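# Place turned shaft level in rest, thick end at stop

## Task

Take the turned shaft off its stand and put it into the rest, lying horizontal with its thicker end against the stop. Only some of the rest's pockets suit this shaft, so choose one that does. Lower it softly, because an impact on landing ruins it, and release it right at a pocket's lowest point, since a part released off to the side slides down and may land hard.

## Robot and tools

Robot: two arms, left_arm and right_arm, each with a two-finger gripper. left_arm's fingers are rigid. right_arm's fingers can fold: a part held near the fingertip quarter of the pads is squeezed normally, but one held deeper toward the palm can be drawn in, held loosely or too hard, and let go unexpectedly. Tips pressed against a surface fold easily unless fully closed. A lathe (door, three-jaw chuck facing +y) stands toward -x behind the bases. Parts that drop into its chip pan, onto the floor or out of the work area fail the task.

Scene frame: origin at table-top height midway between the nominal bases, +z up, +x out over the table, left_arm on +y. Bases: left_arm (+0.072, +0.655, +0.086), right_arm (-0.033, -0.598, +0.086) m. Results report each gripper's end_effector_position (m), end_effector_quat_wxyz and velocities in this frame; they may be off by a few cm. Gripper axes: fingers point along +z, open and close along y; a block sticks about 10 cm out along +x. end_effector_position is the point between closed pads; fingertips reach about 33 mm beyond it (9 mm when fully open).

Row layout (used by both execute_actions and move): one flat list of 18 numbers covering both arms, always all 18 even if one arm idles: left dx, dy, dz, rx, ry, rz, left position, force_limit, speed, then the same nine for right. dx..rz are an offset, not a pose, from that arm's Hand target at the start of the action or move, expressed in the Hand target's own axes. 1.0 = 0.6 m or 180 degrees; range -1 to 1; rx, ry, rz form one rotation vector. Every row in an action counts from that same start, not from the previous row; repeating an offset in a new action moves further. Sending six zeros re-commands the current Hand target. Gripper numbers are absolute commands: position +1 fully open (140 mm), about -0.8 pads touch, -1 closes until blocked; force_limit -1 to +1 (about 14 N to 58 N on parts up to 40 mm; faster closes grip harder); speed -1 to +1 (about 30 to 250 mm/s). To leave a gripper unchanged, resend its last three numbers; a 0 is a real command.

execute_actions: actions is a list; each action may hold rows (up to 15, one per 1/30 s step), steps (1-450, default 15, at least one per row), until (lathe fields door_state, chuck_state, seat_state, refusals, with "=", "!=", "<" etc. for numbers), and lathe commands (door open/shut, chuck clamp/open, stop true). After the last row the arm keeps heading to that target. For smooth motion, ramp offsets gradually (0.01 per row is about 0.18 m/s). cameras picks images; an empty actions list returns all images and the scene number.

move: target is one 18-number row or up to 15 rows, all offsets from the same starting Hand targets. speed in m/s (0.002-3.2, default 0.25), one or per target. blend in m rounds corners. stop_force (4-120 N) ends an arm's path when its wrist sensor feels that much push; zero (default true) rezeroes first; blocking=false returns early (not with stop_force). Result adds a move: line (done, off_target, held, fault, moving...). Paths ignore obstacles; avoid passing close to an arm's own base. Not reliable with turning grippers.

wait(seconds 0-10), stop (brakes a running move), zoom_image(camera, region [x0,y0,x1,y1] in pixels, at most 504 each side), zero_wrist_force(arm), finished_scene(scene 1-3, irreversible). Cameras: cam_high, cam_low, cam_chuck, cam_machine, cam_left_wrist, cam_right_wrist, 672x504.

Result lines: Hand target (base for next offsets), Tool commands, object_status (0 moving, 1 blocked opening, 2 blocked closing = gripped, 3 reached position/pads met), position_measured in counts (3 open, 139 about 60 mm, 230 pads meet), wrist force/torque in end effector axes, joint torques, lathe states, MOTOR HOT warnings.

Cautions: check object_status 2 before lifting. Arms are stiff: commanding a pose past a firm contact can trigger a force fault (about 150 N) or torque fault, stopping the arm for 10 s. Keep arms apart; the clearance check may hold commands. Orientation commands are clipped to 32 degrees per step. Approach the shaft and the rest slowly, lower straight into the pocket bottom with stop_force or small steps, open only once it rests, and never drop or slam it. Long holds and stretched poses heat motors.

Each tool is called after "Request:" as name(argument=value, ...) on one line, values as JSON.

## Session

Request:
execute_actions(actions=[])

Scene clock: 0.00 s.
left_arm: end_effector_position=(+0.7937, +0.7846, +0.1949) position_measured=3 object_status=3 end_effector_quat_wxyz=(-0.266, +0.118, +0.939, +0.184) | right_arm: end_effector_position=(+0.4751, -0.2978, +0.3821) position_measured=3 object_status=3 end_effector_quat_wxyz=(-0.533, +0.311, +0.778, -0.118)
Joint positions: left_arm=[-0.2 -1.122 1.648 -1.505 -1.261 -0.055] | right_arm=[0.04 -1.152 1.505 -0.781 -1.339 0.703]
Joint velocities: within noise
Joint torques (N m): no reading
Wrist force (N): no reading
Wrist torque (N m): no reading
Wrist force, peak (N): no reading
Hand target: left_arm +0.7937, +0.7846, +0.1949; -0.266, +0.118, +0.939, +0.184 | right_arm +0.4751, -0.2978, +0.3821; -0.533, +0.311, +0.778, -0.118
Tool commands: left_gripper/position=+1.0 left_gripper/force_limit=+1.0 left_gripper/speed=+1.0 right_gripper/position=+1.0 right_gripper/force_limit=+1.0 right_gripper/speed=+1.0
lathe: door_state=shut chuck_state=open seat_state=open

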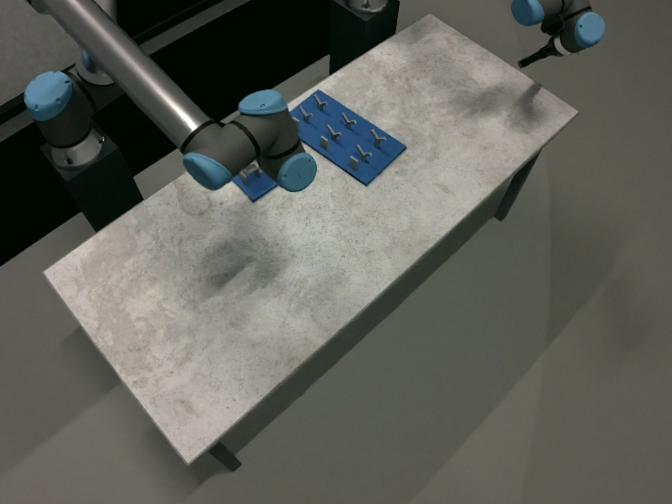

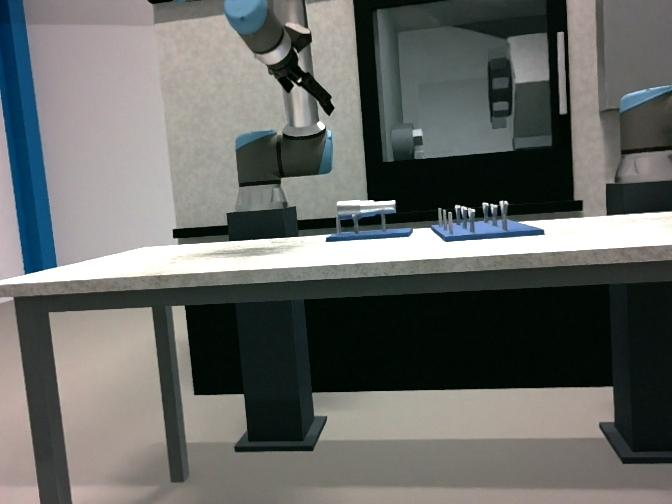

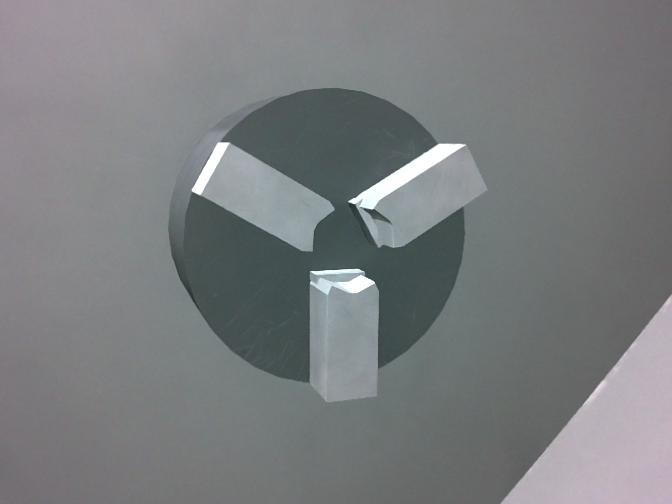

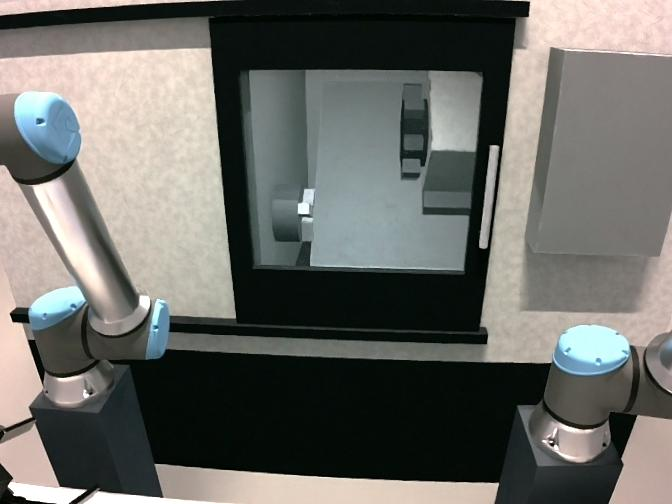

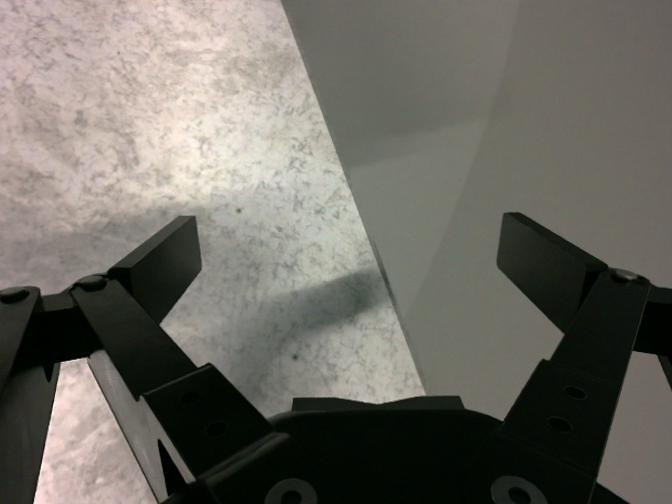

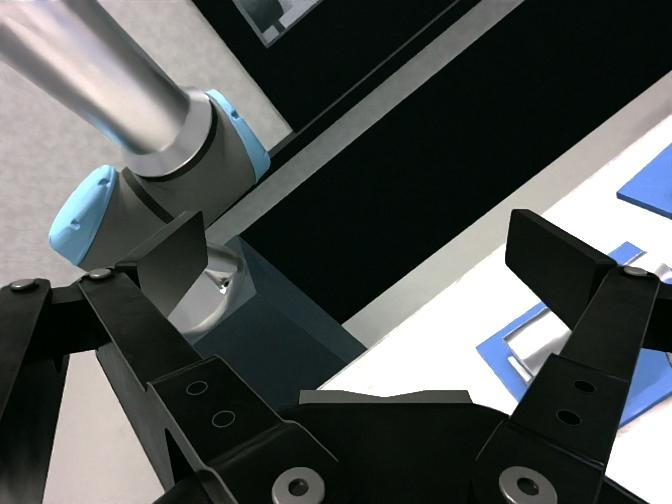

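Request:
zoom_image(camera="cam_high", region=[230, 70, 430, 220])

Request:
zoom_image(camera="cam_low", region=[310, 180, 560, 260])

Request:
zoom_image(camera="cam_right_wrist", region=[460, 120, 672, 420])

Scaled by 2.520 from the camera's 672x504 image, which has a finer 960x720 frame.

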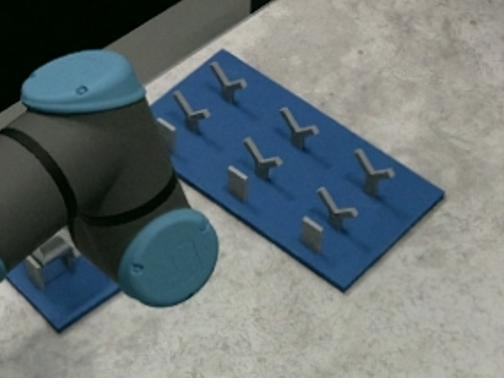

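Scaled by 2.016 from the camera's 672x504 image, which has a finer 960x720 frame.

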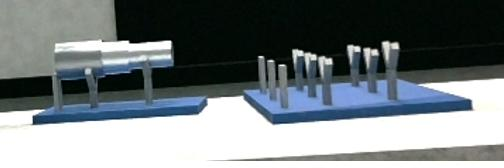

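Scaled by 1.680 from the camera's 672x504 image, which has a finer 960x720 frame.

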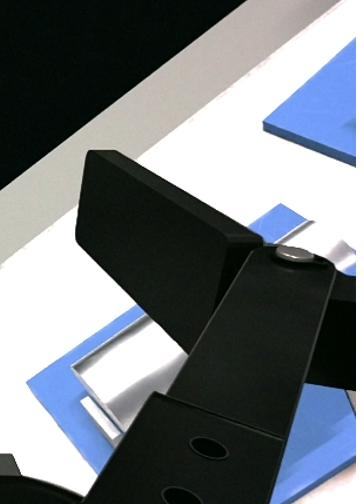

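Request:
move(target=[0.442,-0.890,-0.552,-0.0404,-0.2215,0.4043,1,1,1,0,0,0,0,0,0,1,1,1], speed=0.4, cameras=["cam_left_wrist","cam_high","cam_low"])

Scene clock: 77.90 s.
left_arm: end_effector_position=(+0.5538, +0.1994, +0.4497) position_measured=3 object_status=3 end_effector_quat_wxyz=(-0.001, +0.707, +0.707, +0.000) | right_arm: end_effector_position=(+0.4751, -0.2978, +0.3821) position_measured=3 object_status=3 end_effector_quat_wxyz=(-0.533, +0.311, +0.778, -0.118)
Joint positions: left_arm=[-1.012 -1.644 1.797 -1.722 -1.571 0.549] | right_arm=[0.04 -1.152 1.505 -0.781 -1.339 0.703]
Joint torques (N m): left_arm=[-28.66 -22.61 -56.18 -6.95 -3.23 3.75] | right_arm=[-0.07 -85.71 -45.55 0.63 0.25 -0.1]
Wrist force (N): left_arm=[1.1 -1.3 0.1] | right_arm=[0.2 0.1 0.1]
Wrist torque (N m): left_arm=[-0.44 -0.20 -0.18] | right_arm=[0.02 -0.04 0.01]
Wrist force, peak (N): left_arm=[-1.3 2.7 1.3] | right_arm=[-0.1 0.6 0.1]
Hand target: left_arm +0.5537, +0.1992, +0.4498; -0.001, +0.707, +0.707, +0.000 | right_arm +0.4751, -0.2978, +0.3821; -0.533, +0.311, +0.778, -0.118
Off the commanded pose: left_arm 0.000 m, 0 deg | right_arm 0.000 m, 0 deg.
lathe: door_state=shut chuck_state=open seat_state=open
move: done
Images, in order (width x height): cam_high 672x504, cam_low 672x504, cam_left_wrist 672x504.

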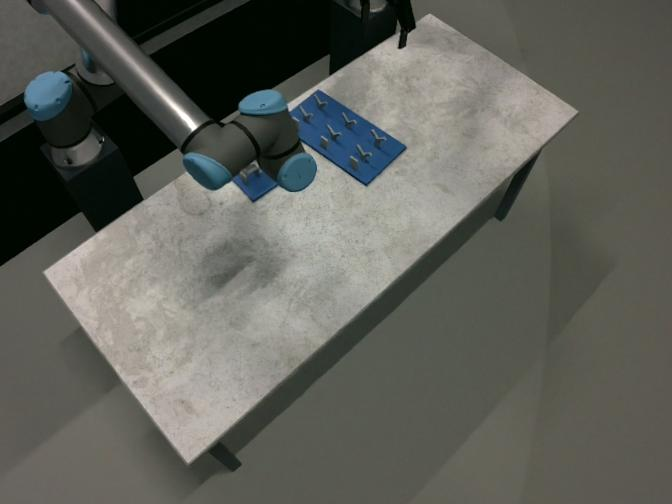

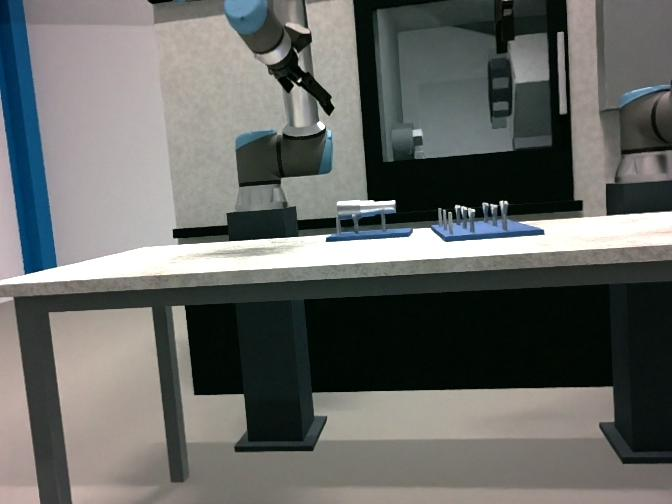

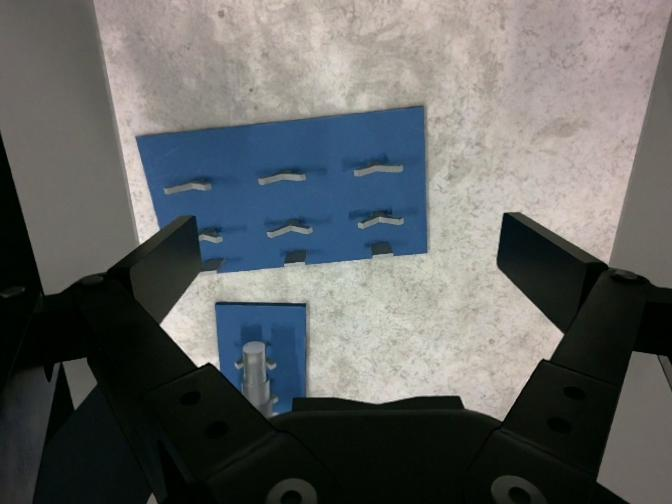

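Request:
zoom_image(camera="cam_low", region=[430, 190, 550, 250])

Request:
zoom_image(camera="cam_low", region=[320, 190, 420, 250])

Request:
zoom_image(camera="cam_left_wrist", region=[130, 90, 440, 290])

Request:
zoom_image(camera="cam_left_wrist", region=[200, 290, 330, 420])

Scaled by 4.200 from the camera's 672x504 image, which has a finer 960x720 frame.

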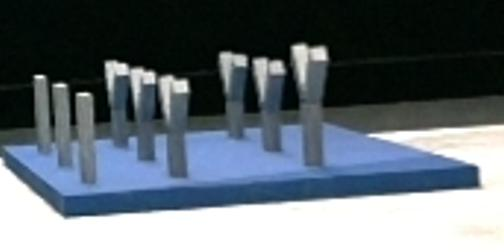

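Scaled by 5.040 from the camera's 672x504 image, which has a finer 960x720 frame.

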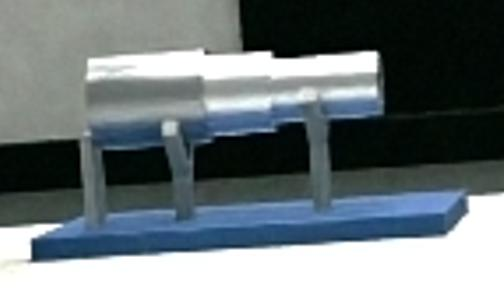

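Scaled by 1.626 from the camera's 672x504 image, which has a finer 960x720 frame.

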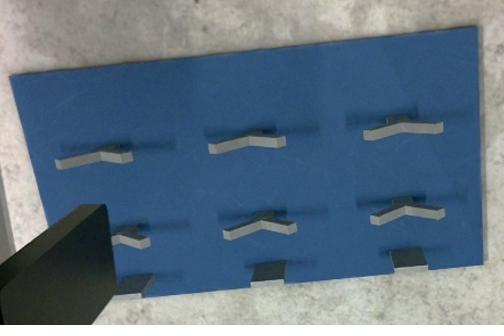

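Scaled by 3.877 from the camera's 672x504 image, which has a finer 960x720 frame.

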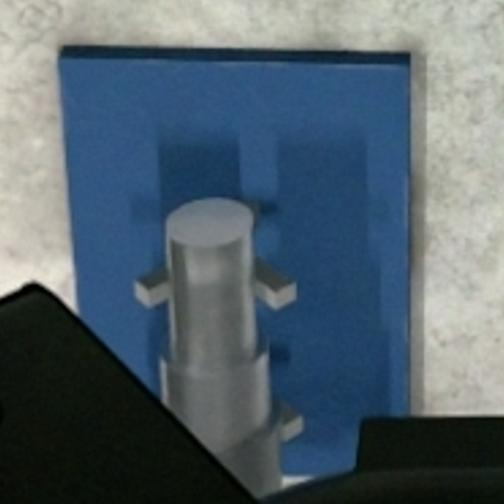

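Request:
move(target=[-0.2,-0.1,0,0,0,0,1,1,1,-0.425,-0.618,-0.087,0,0,0,1,1,1], speed=0.4, cameras=["cam_left_wrist","cam_high"])

Request:
zoom_image(camera="cam_left_wrist", region=[180, 0, 500, 240])

Request:
zoom_image(camera="cam_left_wrist", region=[180, 200, 500, 440])

Request:
move(target=[0,0,0.2,0,0,0,1,1,1,0,0,0,0,0,0,1,1,1], cameras=["cam_left_wrist"])

Request:
zoom_image(camera="cam_left_wrist", region=[180, 0, 500, 240])

Request:
zoom_image(camera="cam_left_wrist", region=[180, 200, 500, 440])

Scene clock: 128.70 s.
left_arm: end_effector_position=(+0.4936, +0.0793, +0.4498) position_measured=3 object_status=3 end_effector_quat_wxyz=(-0.001, +0.707, +0.707, +0.000) | right_arm: end_effector_position=(+0.4500, -0.7495, +0.4013) position_measured=3 object_status=3 end_effector_quat_wxyz=(-0.533, +0.311, +0.778, -0.118)
Joint positions: left_arm=[-1.174 -1.559 1.714 -1.725 -1.572 0.387] | right_arm=[-0.517 -1.222 1.569 -0.78 -1.847 0.472]
Joint torques (N m): left_arm=[-20.18 -32.52 -57.03 -1.09 2.68 -3.58] | right_arm=[-11.25 -68.51 -58.39 2.8 -4.47 -2.2]
Wrist force (N): left_arm=[1.5 -1.1 0.2] | right_arm=[0.5 0.4 0.1]
Wrist torque (N m): left_arm=[-0.40 -0.26 0.02] | right_arm=[0.09 -0.16 0.16]
Wrist force, peak (N): left_arm=[2.1 -1.2 0.0] | right_arm=[1.8 2.6 0.6]
Hand target: left_arm +0.4936, +0.0793, +0.4497; -0.001, +0.707, +0.707, +0.000 | right_arm +0.4500, -0.7497, +0.4013; -0.533, +0.311, +0.778, -0.118
Off the commanded pose: left_arm 0.000 m, 0 deg | right_arm 0.000 m, 0 deg.
lathe: door_state=shut chuck_state=open seat_state=open
move: done
Images, in order (width x height): cam_high 672x504, cam_left_wrist 672x504.

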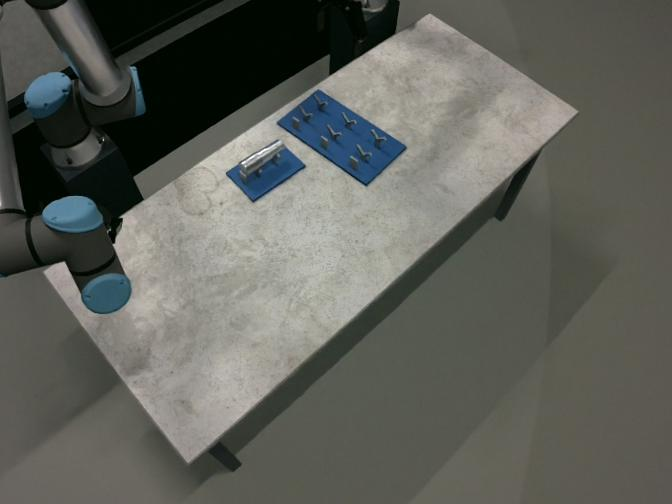

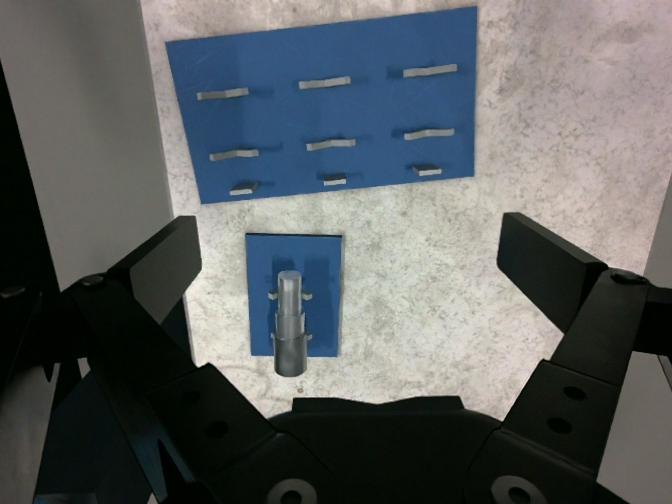

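Scaled by 1.575 from the camera's 672x504 image, which has a finer 960x720 frame.

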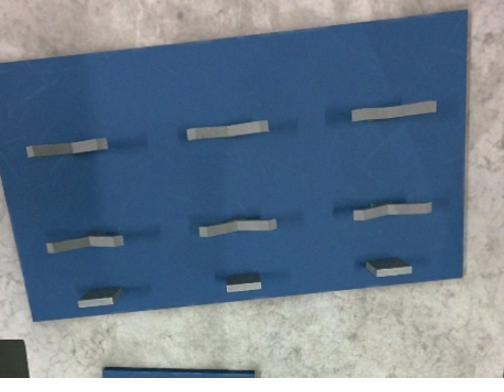

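Scaled by 1.575 from the camera's 672x504 image, which has a finer 960x720 frame.

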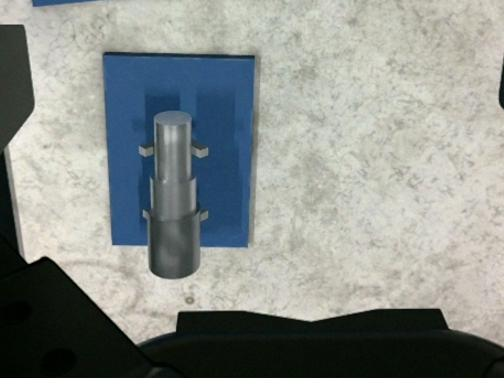

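Scene clock: 129.87 s.
left_arm: end_effector_position=(+0.4934, +0.0793, +0.3299) position_measured=3 object_status=3 end_effector_quat_wxyz=(-0.001, +0.707, +0.707, +0.000) | right_arm: end_effector_position=(+0.4500, -0.7497, +0.4013) position_measured=3 object_status=3 end_effector_quat_wxyz=(-0.533, +0.311, +0.778, -0.118)
Joint positions: left_arm=[-1.174 -1.507 1.877 -1.941 -1.572 0.387] | right_arm=[-0.517 -1.222 1.568 -0.78 -1.847 0.472]
Joint torques (N m): left_arm=[6.01 -35.26 -39.19 -5.65 -0.15 1.21] | right_arm=[-9.98 -69.29 -58.51 2.77 -4.45 -2]
Wrist force (N): left_arm=[1.3 -0.5 0.6] | right_arm=[0.6 0.0 0.4]
Wrist torque (N m): left_arm=[-0.24 -0.25 0.04] | right_arm=[0.00 -0.19 0.17]
Wrist force, peak (N): left_arm=[1.7 -0.7 2.5] | right_arm=[0.8 0.2 0.2]
Hand target: left_arm +0.4935, +0.0793, +0.3297; -0.001, +0.707, +0.707, +0.000 | right_arm +0.4500, -0.7497, +0.4013; -0.533, +0.311, +0.778, -0.118
Off the commanded pose: left_arm 0.000 m, 0 deg | right_arm 0.000 m, 0 deg.
lathe: door_state=shut chuck_state=open seat_state=open
move: done
Images, in order (width x height): cam_left_wrist 672x504.

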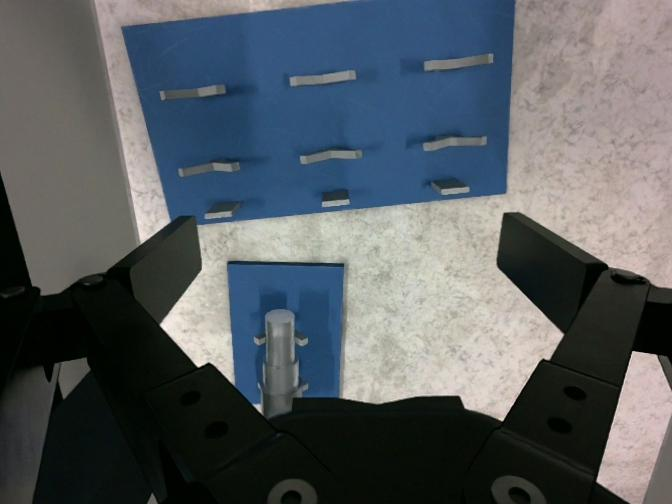

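Scaled by 1.575 from the camera's 672x504 image, which has a finer 960x720 frame.

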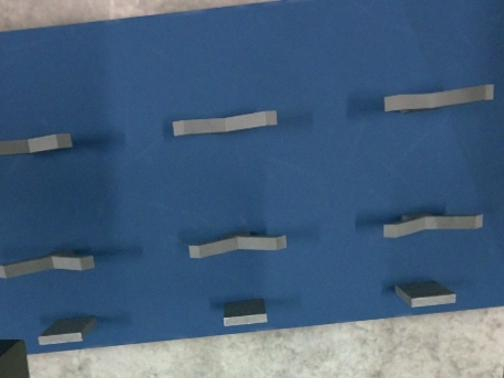

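Scaled by 1.575 from the camera's 672x504 image, which has a finer 960x720 frame.

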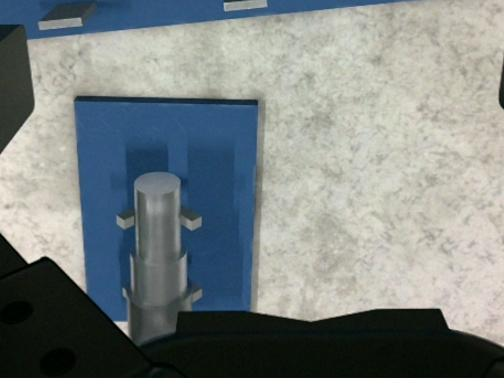

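Request:
move(target=[0.5,0,0.233,0,-0.25,0,1,1,1,0,0,0,0,0,0,1,1,1], speed=0.3, cameras=["cam_left_wrist","cam_low"])

Request:
zoom_image(camera="cam_left_wrist", region=[100, 0, 350, 250])

Request:
zoom_image(camera="cam_left_wrist", region=[300, 0, 550, 250])

Scene clock: 226.47 s.
left_arm: end_effector_position=(+0.4936, +0.3794, +0.1902) position_measured=3 object_status=3 end_effector_quat_wxyz=(+0.270, +0.654, +0.653, -0.271) | right_arm: end_effector_position=(+0.4500, -0.7497, +0.4013) position_measured=3 object_status=3 end_effector_quat_wxyz=(-0.533, +0.311, +0.778, -0.118)
Joint positions: left_arm=[-0.495 -1.57 2.634 -3.084 -2.238 0.908] | right_arm=[-0.517 -1.222 1.568 -0.78 -1.847 0.472]
Joint torques (N m): left_arm=[17.43 -10.55 -19.14 -7.6 -5.22 4.5] | right_arm=[-8.42 -75.23 -56.94 1.3 -4.19 -0.53]
Wrist force (N): left_arm=[3.1 -0.9 0.1] | right_arm=[0.2 0.2 0.2]
Wrist torque (N m): left_arm=[-0.40 -0.68 -0.26] | right_arm=[0.05 -0.10 0.17]
Wrist force, peak (N): left_arm=[5.5 -1.6 -0.5] | right_arm=[0.8 -0.1 0.7]
Hand target: left_arm +0.4936, +0.3794, +0.1901; +0.270, +0.654, +0.653, -0.271 | right_arm +0.4500, -0.7497, +0.4013; -0.533, +0.311, +0.778, -0.118
Off the commanded pose: left_arm 0.000 m, 0 deg | right_arm 0.000 m, 0 deg.
lathe: door_state=shut chuck_state=open seat_state=open
move: done
Images, in order (width x height): cam_low 672x504, cam_left_wrist 672x504.

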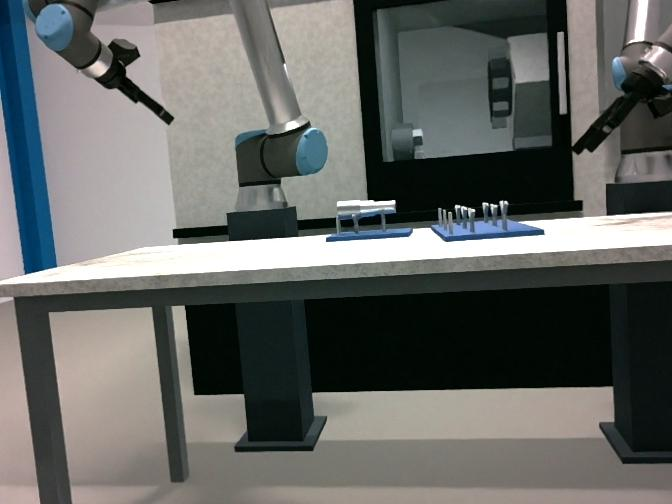

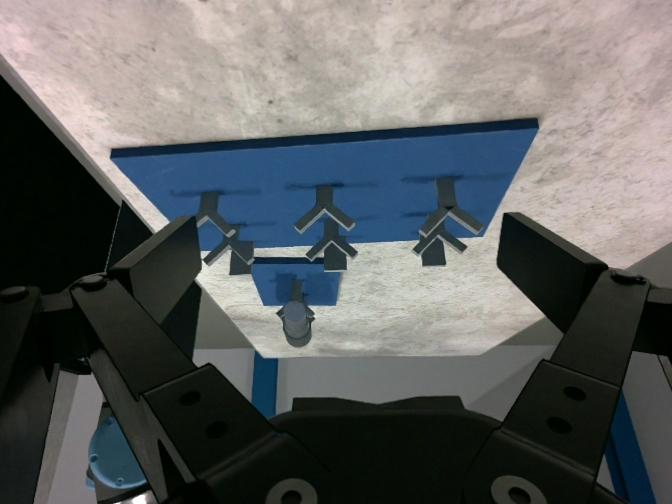

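Scaled by 2.016 from the camera's 672x504 image, which has a finer 960x720 frame.

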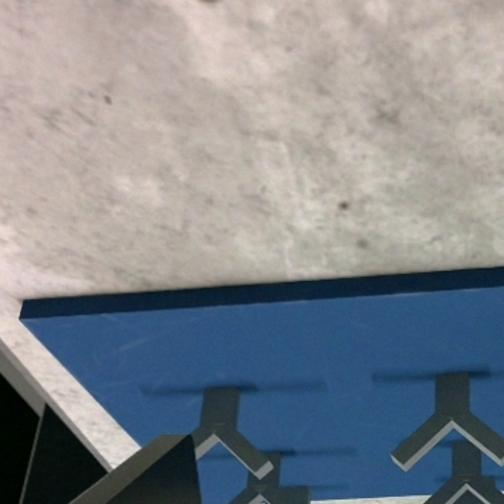

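Scaled by 2.016 from the camera's 672x504 image, which has a finer 960x720 frame.

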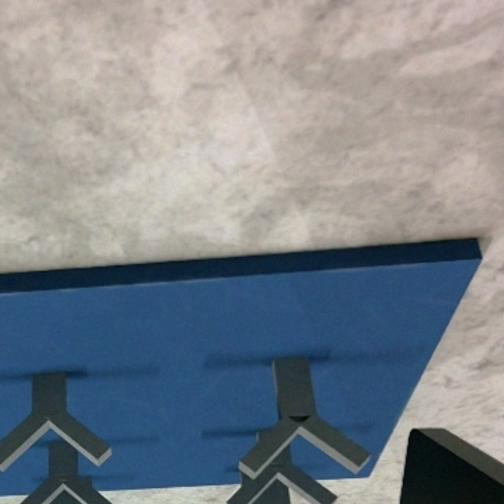

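Request:
zoom_image(camera="cam_left_wrist", region=[180, 170, 360, 290])

Request:
zoom_image(camera="cam_left_wrist", region=[360, 160, 510, 280])

Request:
zoom_image(camera="cam_left_wrist", region=[240, 240, 360, 360])

Scaled by 2.800 from the camera's 672x504 image, which has a finer 960x720 frame.

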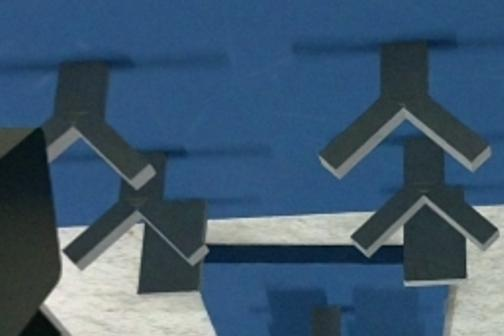

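Scaled by 3.360 from the camera's 672x504 image, which has a finer 960x720 frame.

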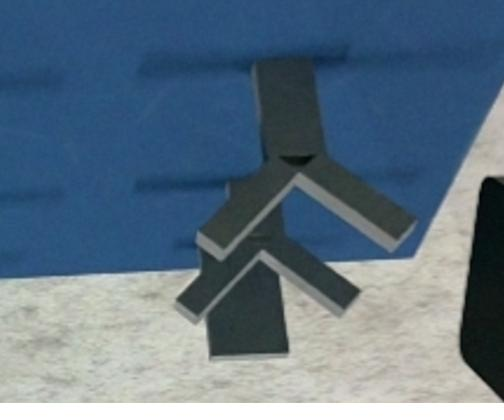

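Scaled by 4.200 from the camera's 672x504 image, which has a finer 960x720 frame.

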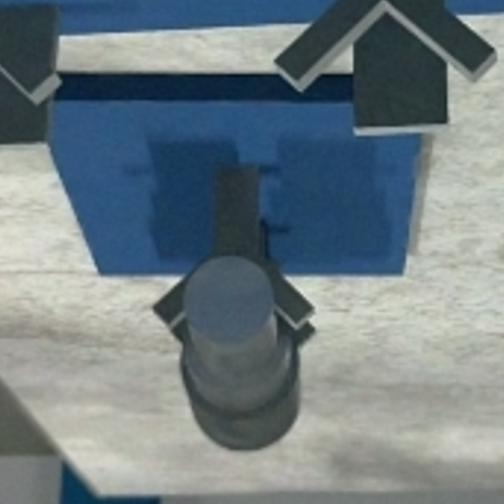

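Request:
move(target=[-0.7475,-0.1077,0.6065,0.0028,0.25,0.0068,1,1,1,0,0,0,0,0,0,1,1,1], speed=0.3, cameras=["cam_left_wrist","cam_low"])

Request:
zoom_image(camera="cam_left_wrist", region=[230, 60, 430, 260])

Request:
zoom_image(camera="cam_left_wrist", region=[230, 200, 430, 400])

Request:
zoom_image(camera="cam_low", region=[330, 190, 420, 250])

Scene clock: 279.33 s.
left_arm: end_effector_position=(+0.4285, -0.1949, +0.2497) position_measured=3 object_status=3 end_effector_quat_wxyz=(-0.001, +0.715, +0.699, +0.000) | right_arm: end_effector_position=(+0.4500, -0.7497, +0.4013) position_measured=3 object_status=3 end_effector_quat_wxyz=(-0.533, +0.311, +0.778, -0.118)
Joint positions: left_arm=[-1.353 -1.129 1.543 -1.984 -1.572 0.231] | right_arm=[-0.517 -1.222 1.568 -0.78 -1.847 0.472]
Joint torques (N m): left_arm=[-20.8 -63.65 -51.62 -0.42 2.95 -3.94] | right_arm=[-8.12 -79.33 -56.5 0.27 -4.2 0.13]
Wrist force (N): left_arm=[1.3 -0.6 0.1] | right_arm=[0.4 0.2 0.4]
Wrist torque (N m): left_arm=[-0.25 -0.26 0.05] | right_arm=[0.04 -0.15 0.17]
Wrist force, peak (N): left_arm=[5.3 -0.4 -1.8] | right_arm=[0.9 0.1 0.4]
Hand target: left_arm +0.4285, -0.1950, +0.2497; -0.001, +0.715, +0.699, +0.000 | right_arm +0.4500, -0.7497, +0.4013; -0.533, +0.311, +0.778, -0.118
Off the commanded pose: left_arm 0.000 m, 0 deg | right_arm 0.000 m, 0 deg.
lathe: door_state=shut chuck_state=open seat_state=open
move: done
Images, in order (width x height): cam_low 672x504, cam_left_wrist 672x504.

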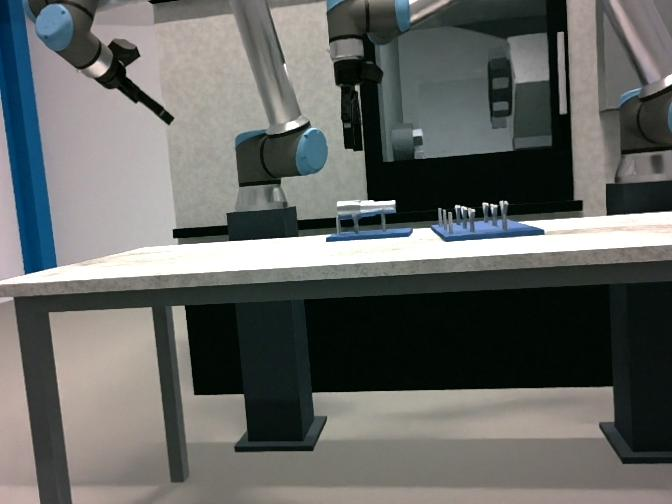

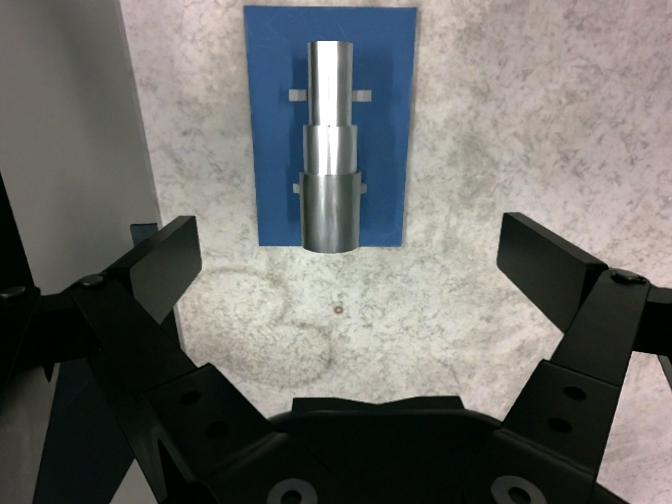

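Scaled by 2.520 from the camera's 672x504 image, which has a finer 960x720 frame.

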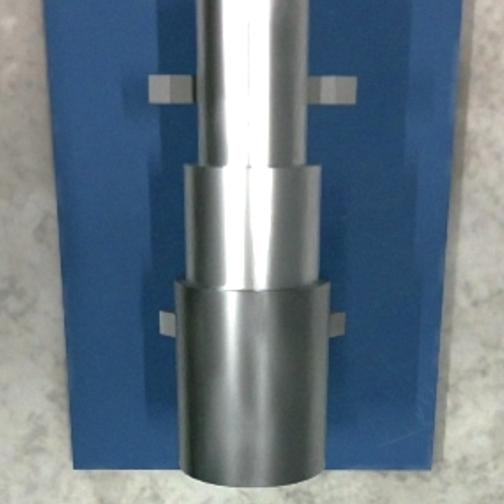

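Scaled by 2.520 from the camera's 672x504 image, which has a finer 960x720 frame.

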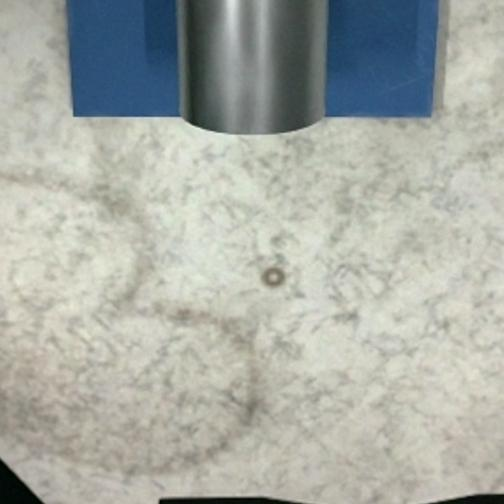

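Scaled by 5.600 from the camera's 672x504 image, which has a finer 960x720 frame.

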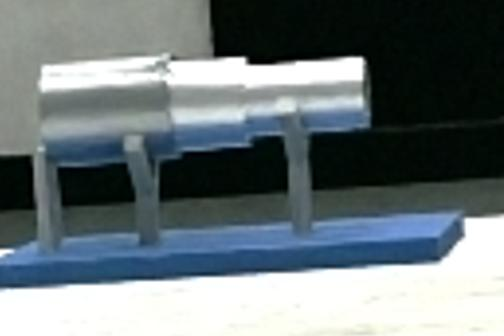

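Request:
zoom_image(camera="cam_left_wrist", region=[100, 180, 250, 330])

Request:
zoom_image(camera="cam_left_wrist", region=[450, 180, 600, 330])

Scaled by 3.360 from the camera's 672x504 image, which has a finer 960x720 frame.

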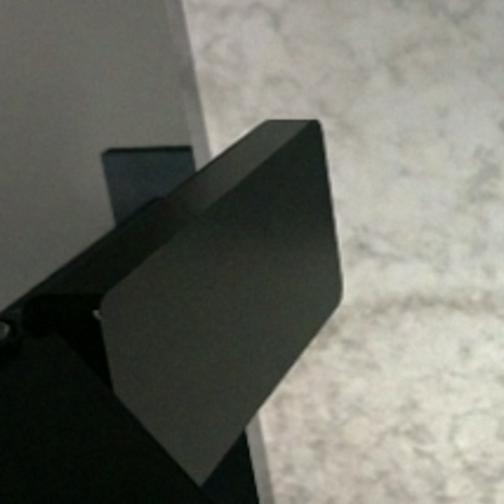

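Scaled by 3.360 from the camera's 672x504 image, which has a finer 960x720 frame.

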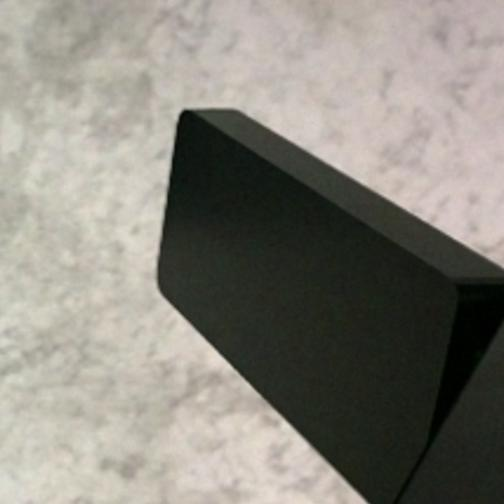

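Request:
move(target=[0.01,-0.0183,0.15,0,0,0,0.2,1,-0.5,0,0,0,0,0,0,1,1,1], speed=0.2, cameras=["cam_left_wrist"])

Request:
zoom_image(camera="cam_left_wrist", region=[200, 100, 500, 400])

Request:
zoom_image(camera="cam_low", region=[310, 130, 430, 250])

Scene clock: 372.70 s.
left_arm: end_effector_position=(+0.4175, -0.1887, +0.1598) position_measured=104 object_status=3 end_effector_quat_wxyz=(-0.001, +0.715, +0.699, +0.000) | right_arm: end_effector_position=(+0.4500, -0.7497, +0.4013) position_measured=3 object_status=3 end_effector_quat_wxyz=(-0.533, +0.311, +0.778, -0.118)
Joint positions: left_arm=[-1.363 -1.075 1.637 -2.132 -1.572 0.22] | right_arm=[-0.517 -1.222 1.568 -0.78 -1.847 0.472]
Joint torques (N m): left_arm=[-23.16 -66.42 -36.05 -7.08 -1.49 -4.07] | right_arm=[-6.58 -85.12 -55.38 -0.05 -4.2 1.41]
Wrist force (N): left_arm=[1.3 -0.9 0.8] | right_arm=[0.6 0.3 0.3]
Wrist torque (N m): left_arm=[-0.36 -0.28 0.05] | right_arm=[0.06 -0.19 0.17]
Wrist force, peak (N): left_arm=[1.7 -0.9 2.3] | right_arm=[0.7 0.2 0.8]
Hand target: left_arm +0.4175, -0.1887, +0.1597; -0.001, +0.715, +0.699, +0.000 | right_arm +0.4500, -0.7497, +0.4013; -0.533, +0.311, +0.778, -0.118
Off the commanded pose: left_arm 0.000 m, 0 deg | right_arm 0.000 m, 0 deg.
lathe: door_state=shut chuck_state=open seat_state=open
move: done
Images, in order (width x height): cam_left_wrist 672x504.

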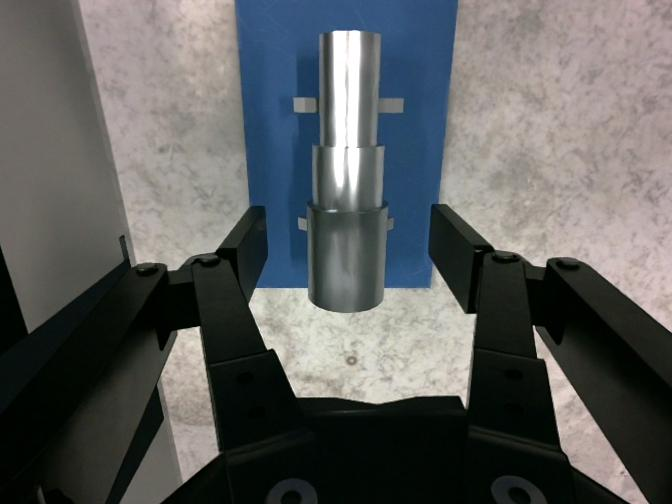

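Scaled by 1.680 from the camera's 672x504 image, which has a finer 960x720 frame.

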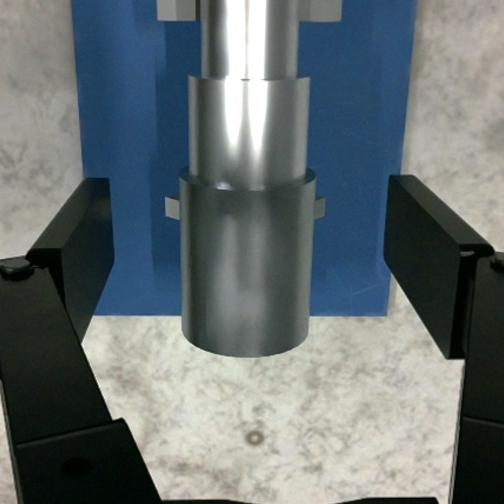

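This scene's latest camera images include none from cam_low. They are from: cam_left_wrist. cam_low's image comes with the result of a call that names it in "cameras".

Request:
move(target=[0.0025,0,0.0917,0,0,0,0.2,1,-0.5,0,0,0,0,0,0,1,1,1], speed=0.08, stop_force=15, cameras=["cam_left_wrist","cam_low"])

Request:
zoom_image(camera="cam_low", region=[310, 130, 430, 250])

Scene clock: 385.47 s.
left_arm: end_effector_position=(+0.4175, -0.1871, +0.1047) position_measured=104 object_status=3 end_effector_quat_wxyz=(-0.001, +0.715, +0.699, +0.000) | right_arm: end_effector_position=(+0.4500, -0.7497, +0.4013) position_measured=3 object_status=3 end_effector_quat_wxyz=(-0.533, +0.311, +0.778, -0.118)
Joint positions: left_arm=[-1.363 -1.026 1.673 -2.218 -1.572 0.221] | right_arm=[-0.517 -1.222 1.568 -0.78 -1.847 0.472]
Joint torques (N m): left_arm=[19.11 -68.14 -33.3 -6.86 2.14 3.4] | right_arm=[-7.43 -85.84 -55.48 -0.1 -4.17 1.55]
Wrist force (N): left_arm=[1.2 -1.1 0.0] | right_arm=[0.4 -0.2 0.7]
Wrist torque (N m): left_arm=[-0.40 -0.24 0.03] | right_arm=[-0.04 -0.14 0.17]
Wrist force, peak (N): left_arm=[1.5 -1.4 0.6] | right_arm=[1.0 0.0 0.7]
Hand target: left_arm +0.4175, -0.1871, +0.1047; -0.001, +0.715, +0.699, +0.000 | right_arm +0.4500, -0.7497, +0.4013; -0.533, +0.311, +0.778, -0.118
Off the commanded pose: left_arm 0.000 m, 0 deg | right_arm 0.000 m, 0 deg.
lathe: door_state=shut chuck_state=open seat_state=open
move: done
Images, in order (width x height): cam_low 672x504, cam_left_wrist 672x504.

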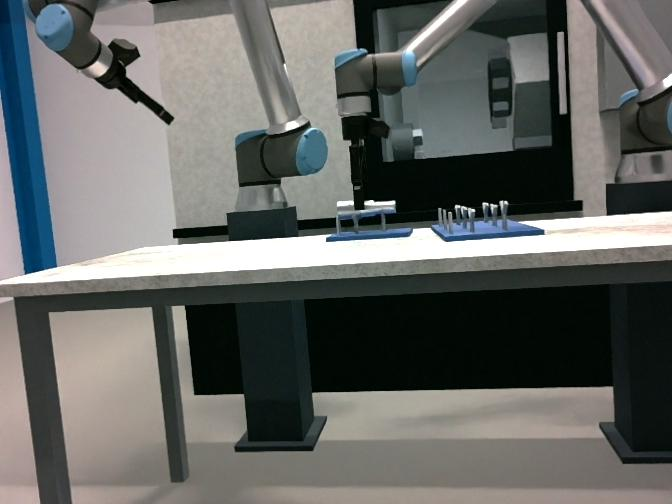

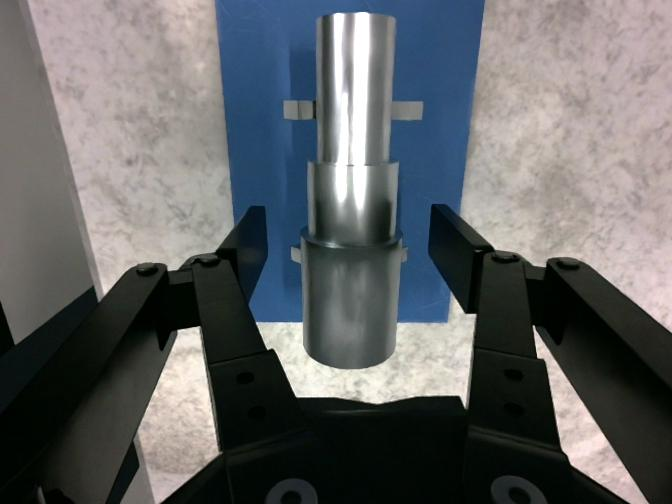

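Scaled by 4.200 from the camera's 672x504 image, which has a finer 960x720 frame.

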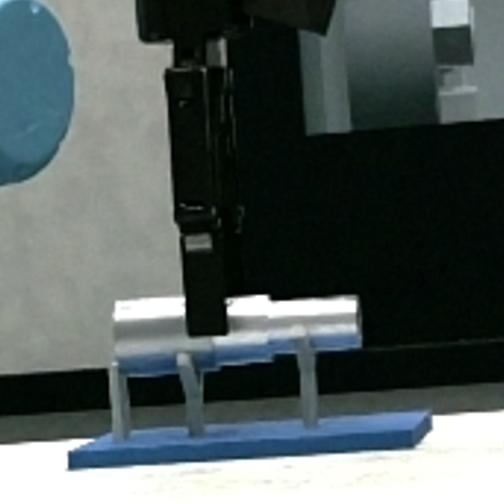

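Request:
move(target=[[-0.005,0,0.005,0,0,0,0.2,1,-0.5,0,0,0,0,0,0,1,1,1],[-0.005,0,0.005,0,0,0,-1,1,-1,0,0,0,0,0,0,1,1,1]], speed=0.05, cameras=["cam_left_wrist","cam_low"])

Request:
zoom_image(camera="cam_low", region=[310, 130, 430, 250])

Scene clock: 410.40 s.
left_arm: end_effector_position=(+0.4175, -0.1902, +0.1017) position_measured=157 object_status=0 end_effector_quat_wxyz=(+0.000, +0.715, +0.699, +0.000) | right_arm: end_effector_position=(+0.4500, -0.7497, +0.4013) position_measured=3 object_status=3 end_effector_quat_wxyz=(-0.533, +0.311, +0.778, -0.118)
Joint positions: left_arm=[-1.364 -1.019 1.668 -2.22 -1.572 0.22] | right_arm=[-0.517 -1.222 1.568 -0.78 -1.847 0.472]
Joint torques (N m): left_arm=[-21.87 -69.89 -23.35 0.91 -17.67 -3.26] | right_arm=[-7.07 -85.65 -55.16 -0.1 -3.87 1.52]
Wrist force (N): left_arm=[14.4 40.6 -25.0] | right_arm=[0.4 0.3 0.6]
Wrist torque (N m): left_arm=[-1.39 -0.07 -0.07] | right_arm=[0.07 -0.14 0.17]
Wrist force, peak (N): left_arm=[14.5 40.9 -24.7] | right_arm=[0.5 0.4 1.0]
Hand target: left_arm +0.4174, -0.1901, +0.1017; -0.001, +0.715, +0.699, +0.000 | right_arm +0.4500, -0.7497, +0.4013; -0.533, +0.311, +0.778, -0.118
Off the commanded pose: left_arm 0.000 m, 0 deg | right_arm 0.000 m, 0 deg.
lathe: door_state=shut chuck_state=open seat_state=open
move: done
Images, in order (width x height): cam_low 672x504, cam_left_wrist 672x504.

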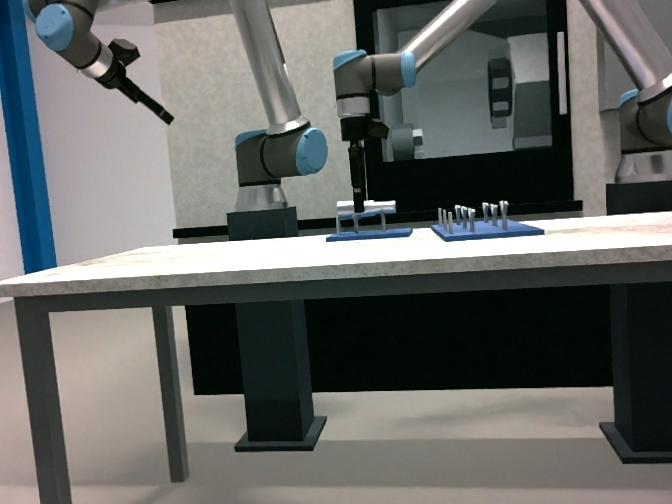

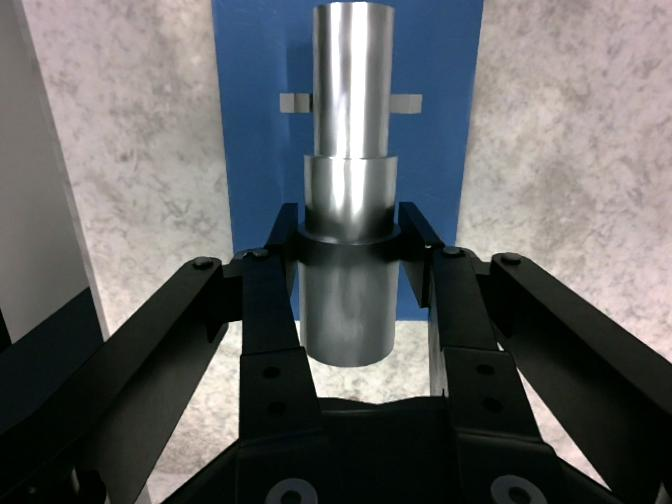

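Scaled by 4.200 from the camera's 672x504 image, which has a finer 960x720 frame.

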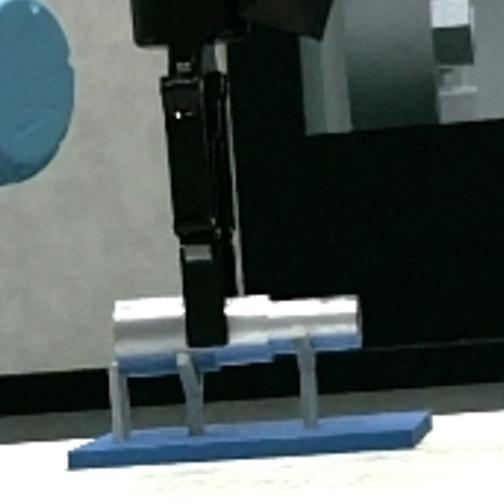

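Request:
wait(seconds=0.7)

Scene clock: 417.00 s.
left_arm: end_effector_position=(+0.4174, -0.1901, +0.1017) position_measured=157 object_status=2 end_effector_quat_wxyz=(-0.001, +0.715, +0.699, +0.000) | right_arm: end_effector_position=(+0.4500, -0.7497, +0.4013) position_measured=3 object_status=3 end_effector_quat_wxyz=(-0.533, +0.311, +0.778, -0.118)
Joint positions: left_arm=[-1.364 -1.019 1.669 -2.22 -1.572 0.22] | right_arm=[-0.517 -1.222 1.568 -0.78 -1.847 0.472]
Joint torques (N m): left_arm=[-20.13 -68.14 -19.56 1.49 -17.85 1.69] | right_arm=[-6.52 -85.91 -55.49 -0.05 -4.01 1.46]
Wrist force (N): left_arm=[12.0 41.7 -25.3] | right_arm=[0.5 0.1 0.8]
Wrist torque (N m): left_arm=[-1.48 -0.11 -0.09] | right_arm=[0.01 -0.16 0.17]
Wrist force, peak (N): left_arm=[12.1 42.3 -26.0] | right_arm=[0.7 0.2 0.7]
Hand target: left_arm +0.4174, -0.1901, +0.1017; -0.001, +0.715, +0.699, +0.000 | right_arm +0.4500, -0.7497, +0.4013; -0.533, +0.311, +0.778, -0.118
Tool commands: left_gripper/position=-1.0 left_gripper/force_limit=+1.0 left_gripper/speed=-1.0 right_gripper/position=+1.0 right_gripper/force_limit=+1.0 right_gripper/speed=+1.0
Off the commanded pose: left_arm 0.000 m, 0 deg | right_arm 0.000 m, 0 deg.
lathe: door_state=shut chuck_state=open seat_state=open
wait: 0.70 s; at rest from the start

Request:
move(target=[0,0.00167,0,0,0,0,-1,1,-1,0,0,0,0,0,0,1,1,1], speed=0.02)

Scene clock: 420.93 s.
left_arm: end_effector_position=(+0.4183, -0.1902, +0.1017) position_measured=157 object_status=2 end_effector_quat_wxyz=(-0.001, +0.715, +0.699, +0.000) | right_arm: end_effector_position=(+0.4500, -0.7497, +0.4013) position_measured=3 object_status=3 end_effector_quat_wxyz=(-0.533, +0.311, +0.778, -0.118)
Joint positions: left_arm=[-1.363 -1.019 1.668 -2.219 -1.572 0.221] | right_arm=[-0.517 -1.222 1.568 -0.78 -1.847 0.472]
Joint torques (N m): left_arm=[4.12 -42.95 -39.76 -1.12 -7.47 3.66] | right_arm=[-6.15 -85 -55.35 -0.03 -4.01 1.53]
Wrist force (N): left_arm=[14.7 13.3 -29.3] | right_arm=[0.8 0.1 0.4]
Wrist torque (N m): left_arm=[-0.94 0.04 -0.10] | right_arm=[0.03 -0.24 0.17]
Wrist force, peak (N): left_arm=[12.1 42.8 -25.5] | right_arm=[0.8 0.3 0.7]
Hand target: left_arm +0.4184, -0.1902, +0.1017; -0.001, +0.715, +0.699, +0.000 | right_arm +0.4500, -0.7497, +0.4013; -0.533, +0.311, +0.778, -0.118
Off the commanded pose: left_arm 0.000 m, 0 deg | right_arm 0.000 m, 0 deg.
lathe: door_state=shut chuck_state=open seat_state=open
move: done


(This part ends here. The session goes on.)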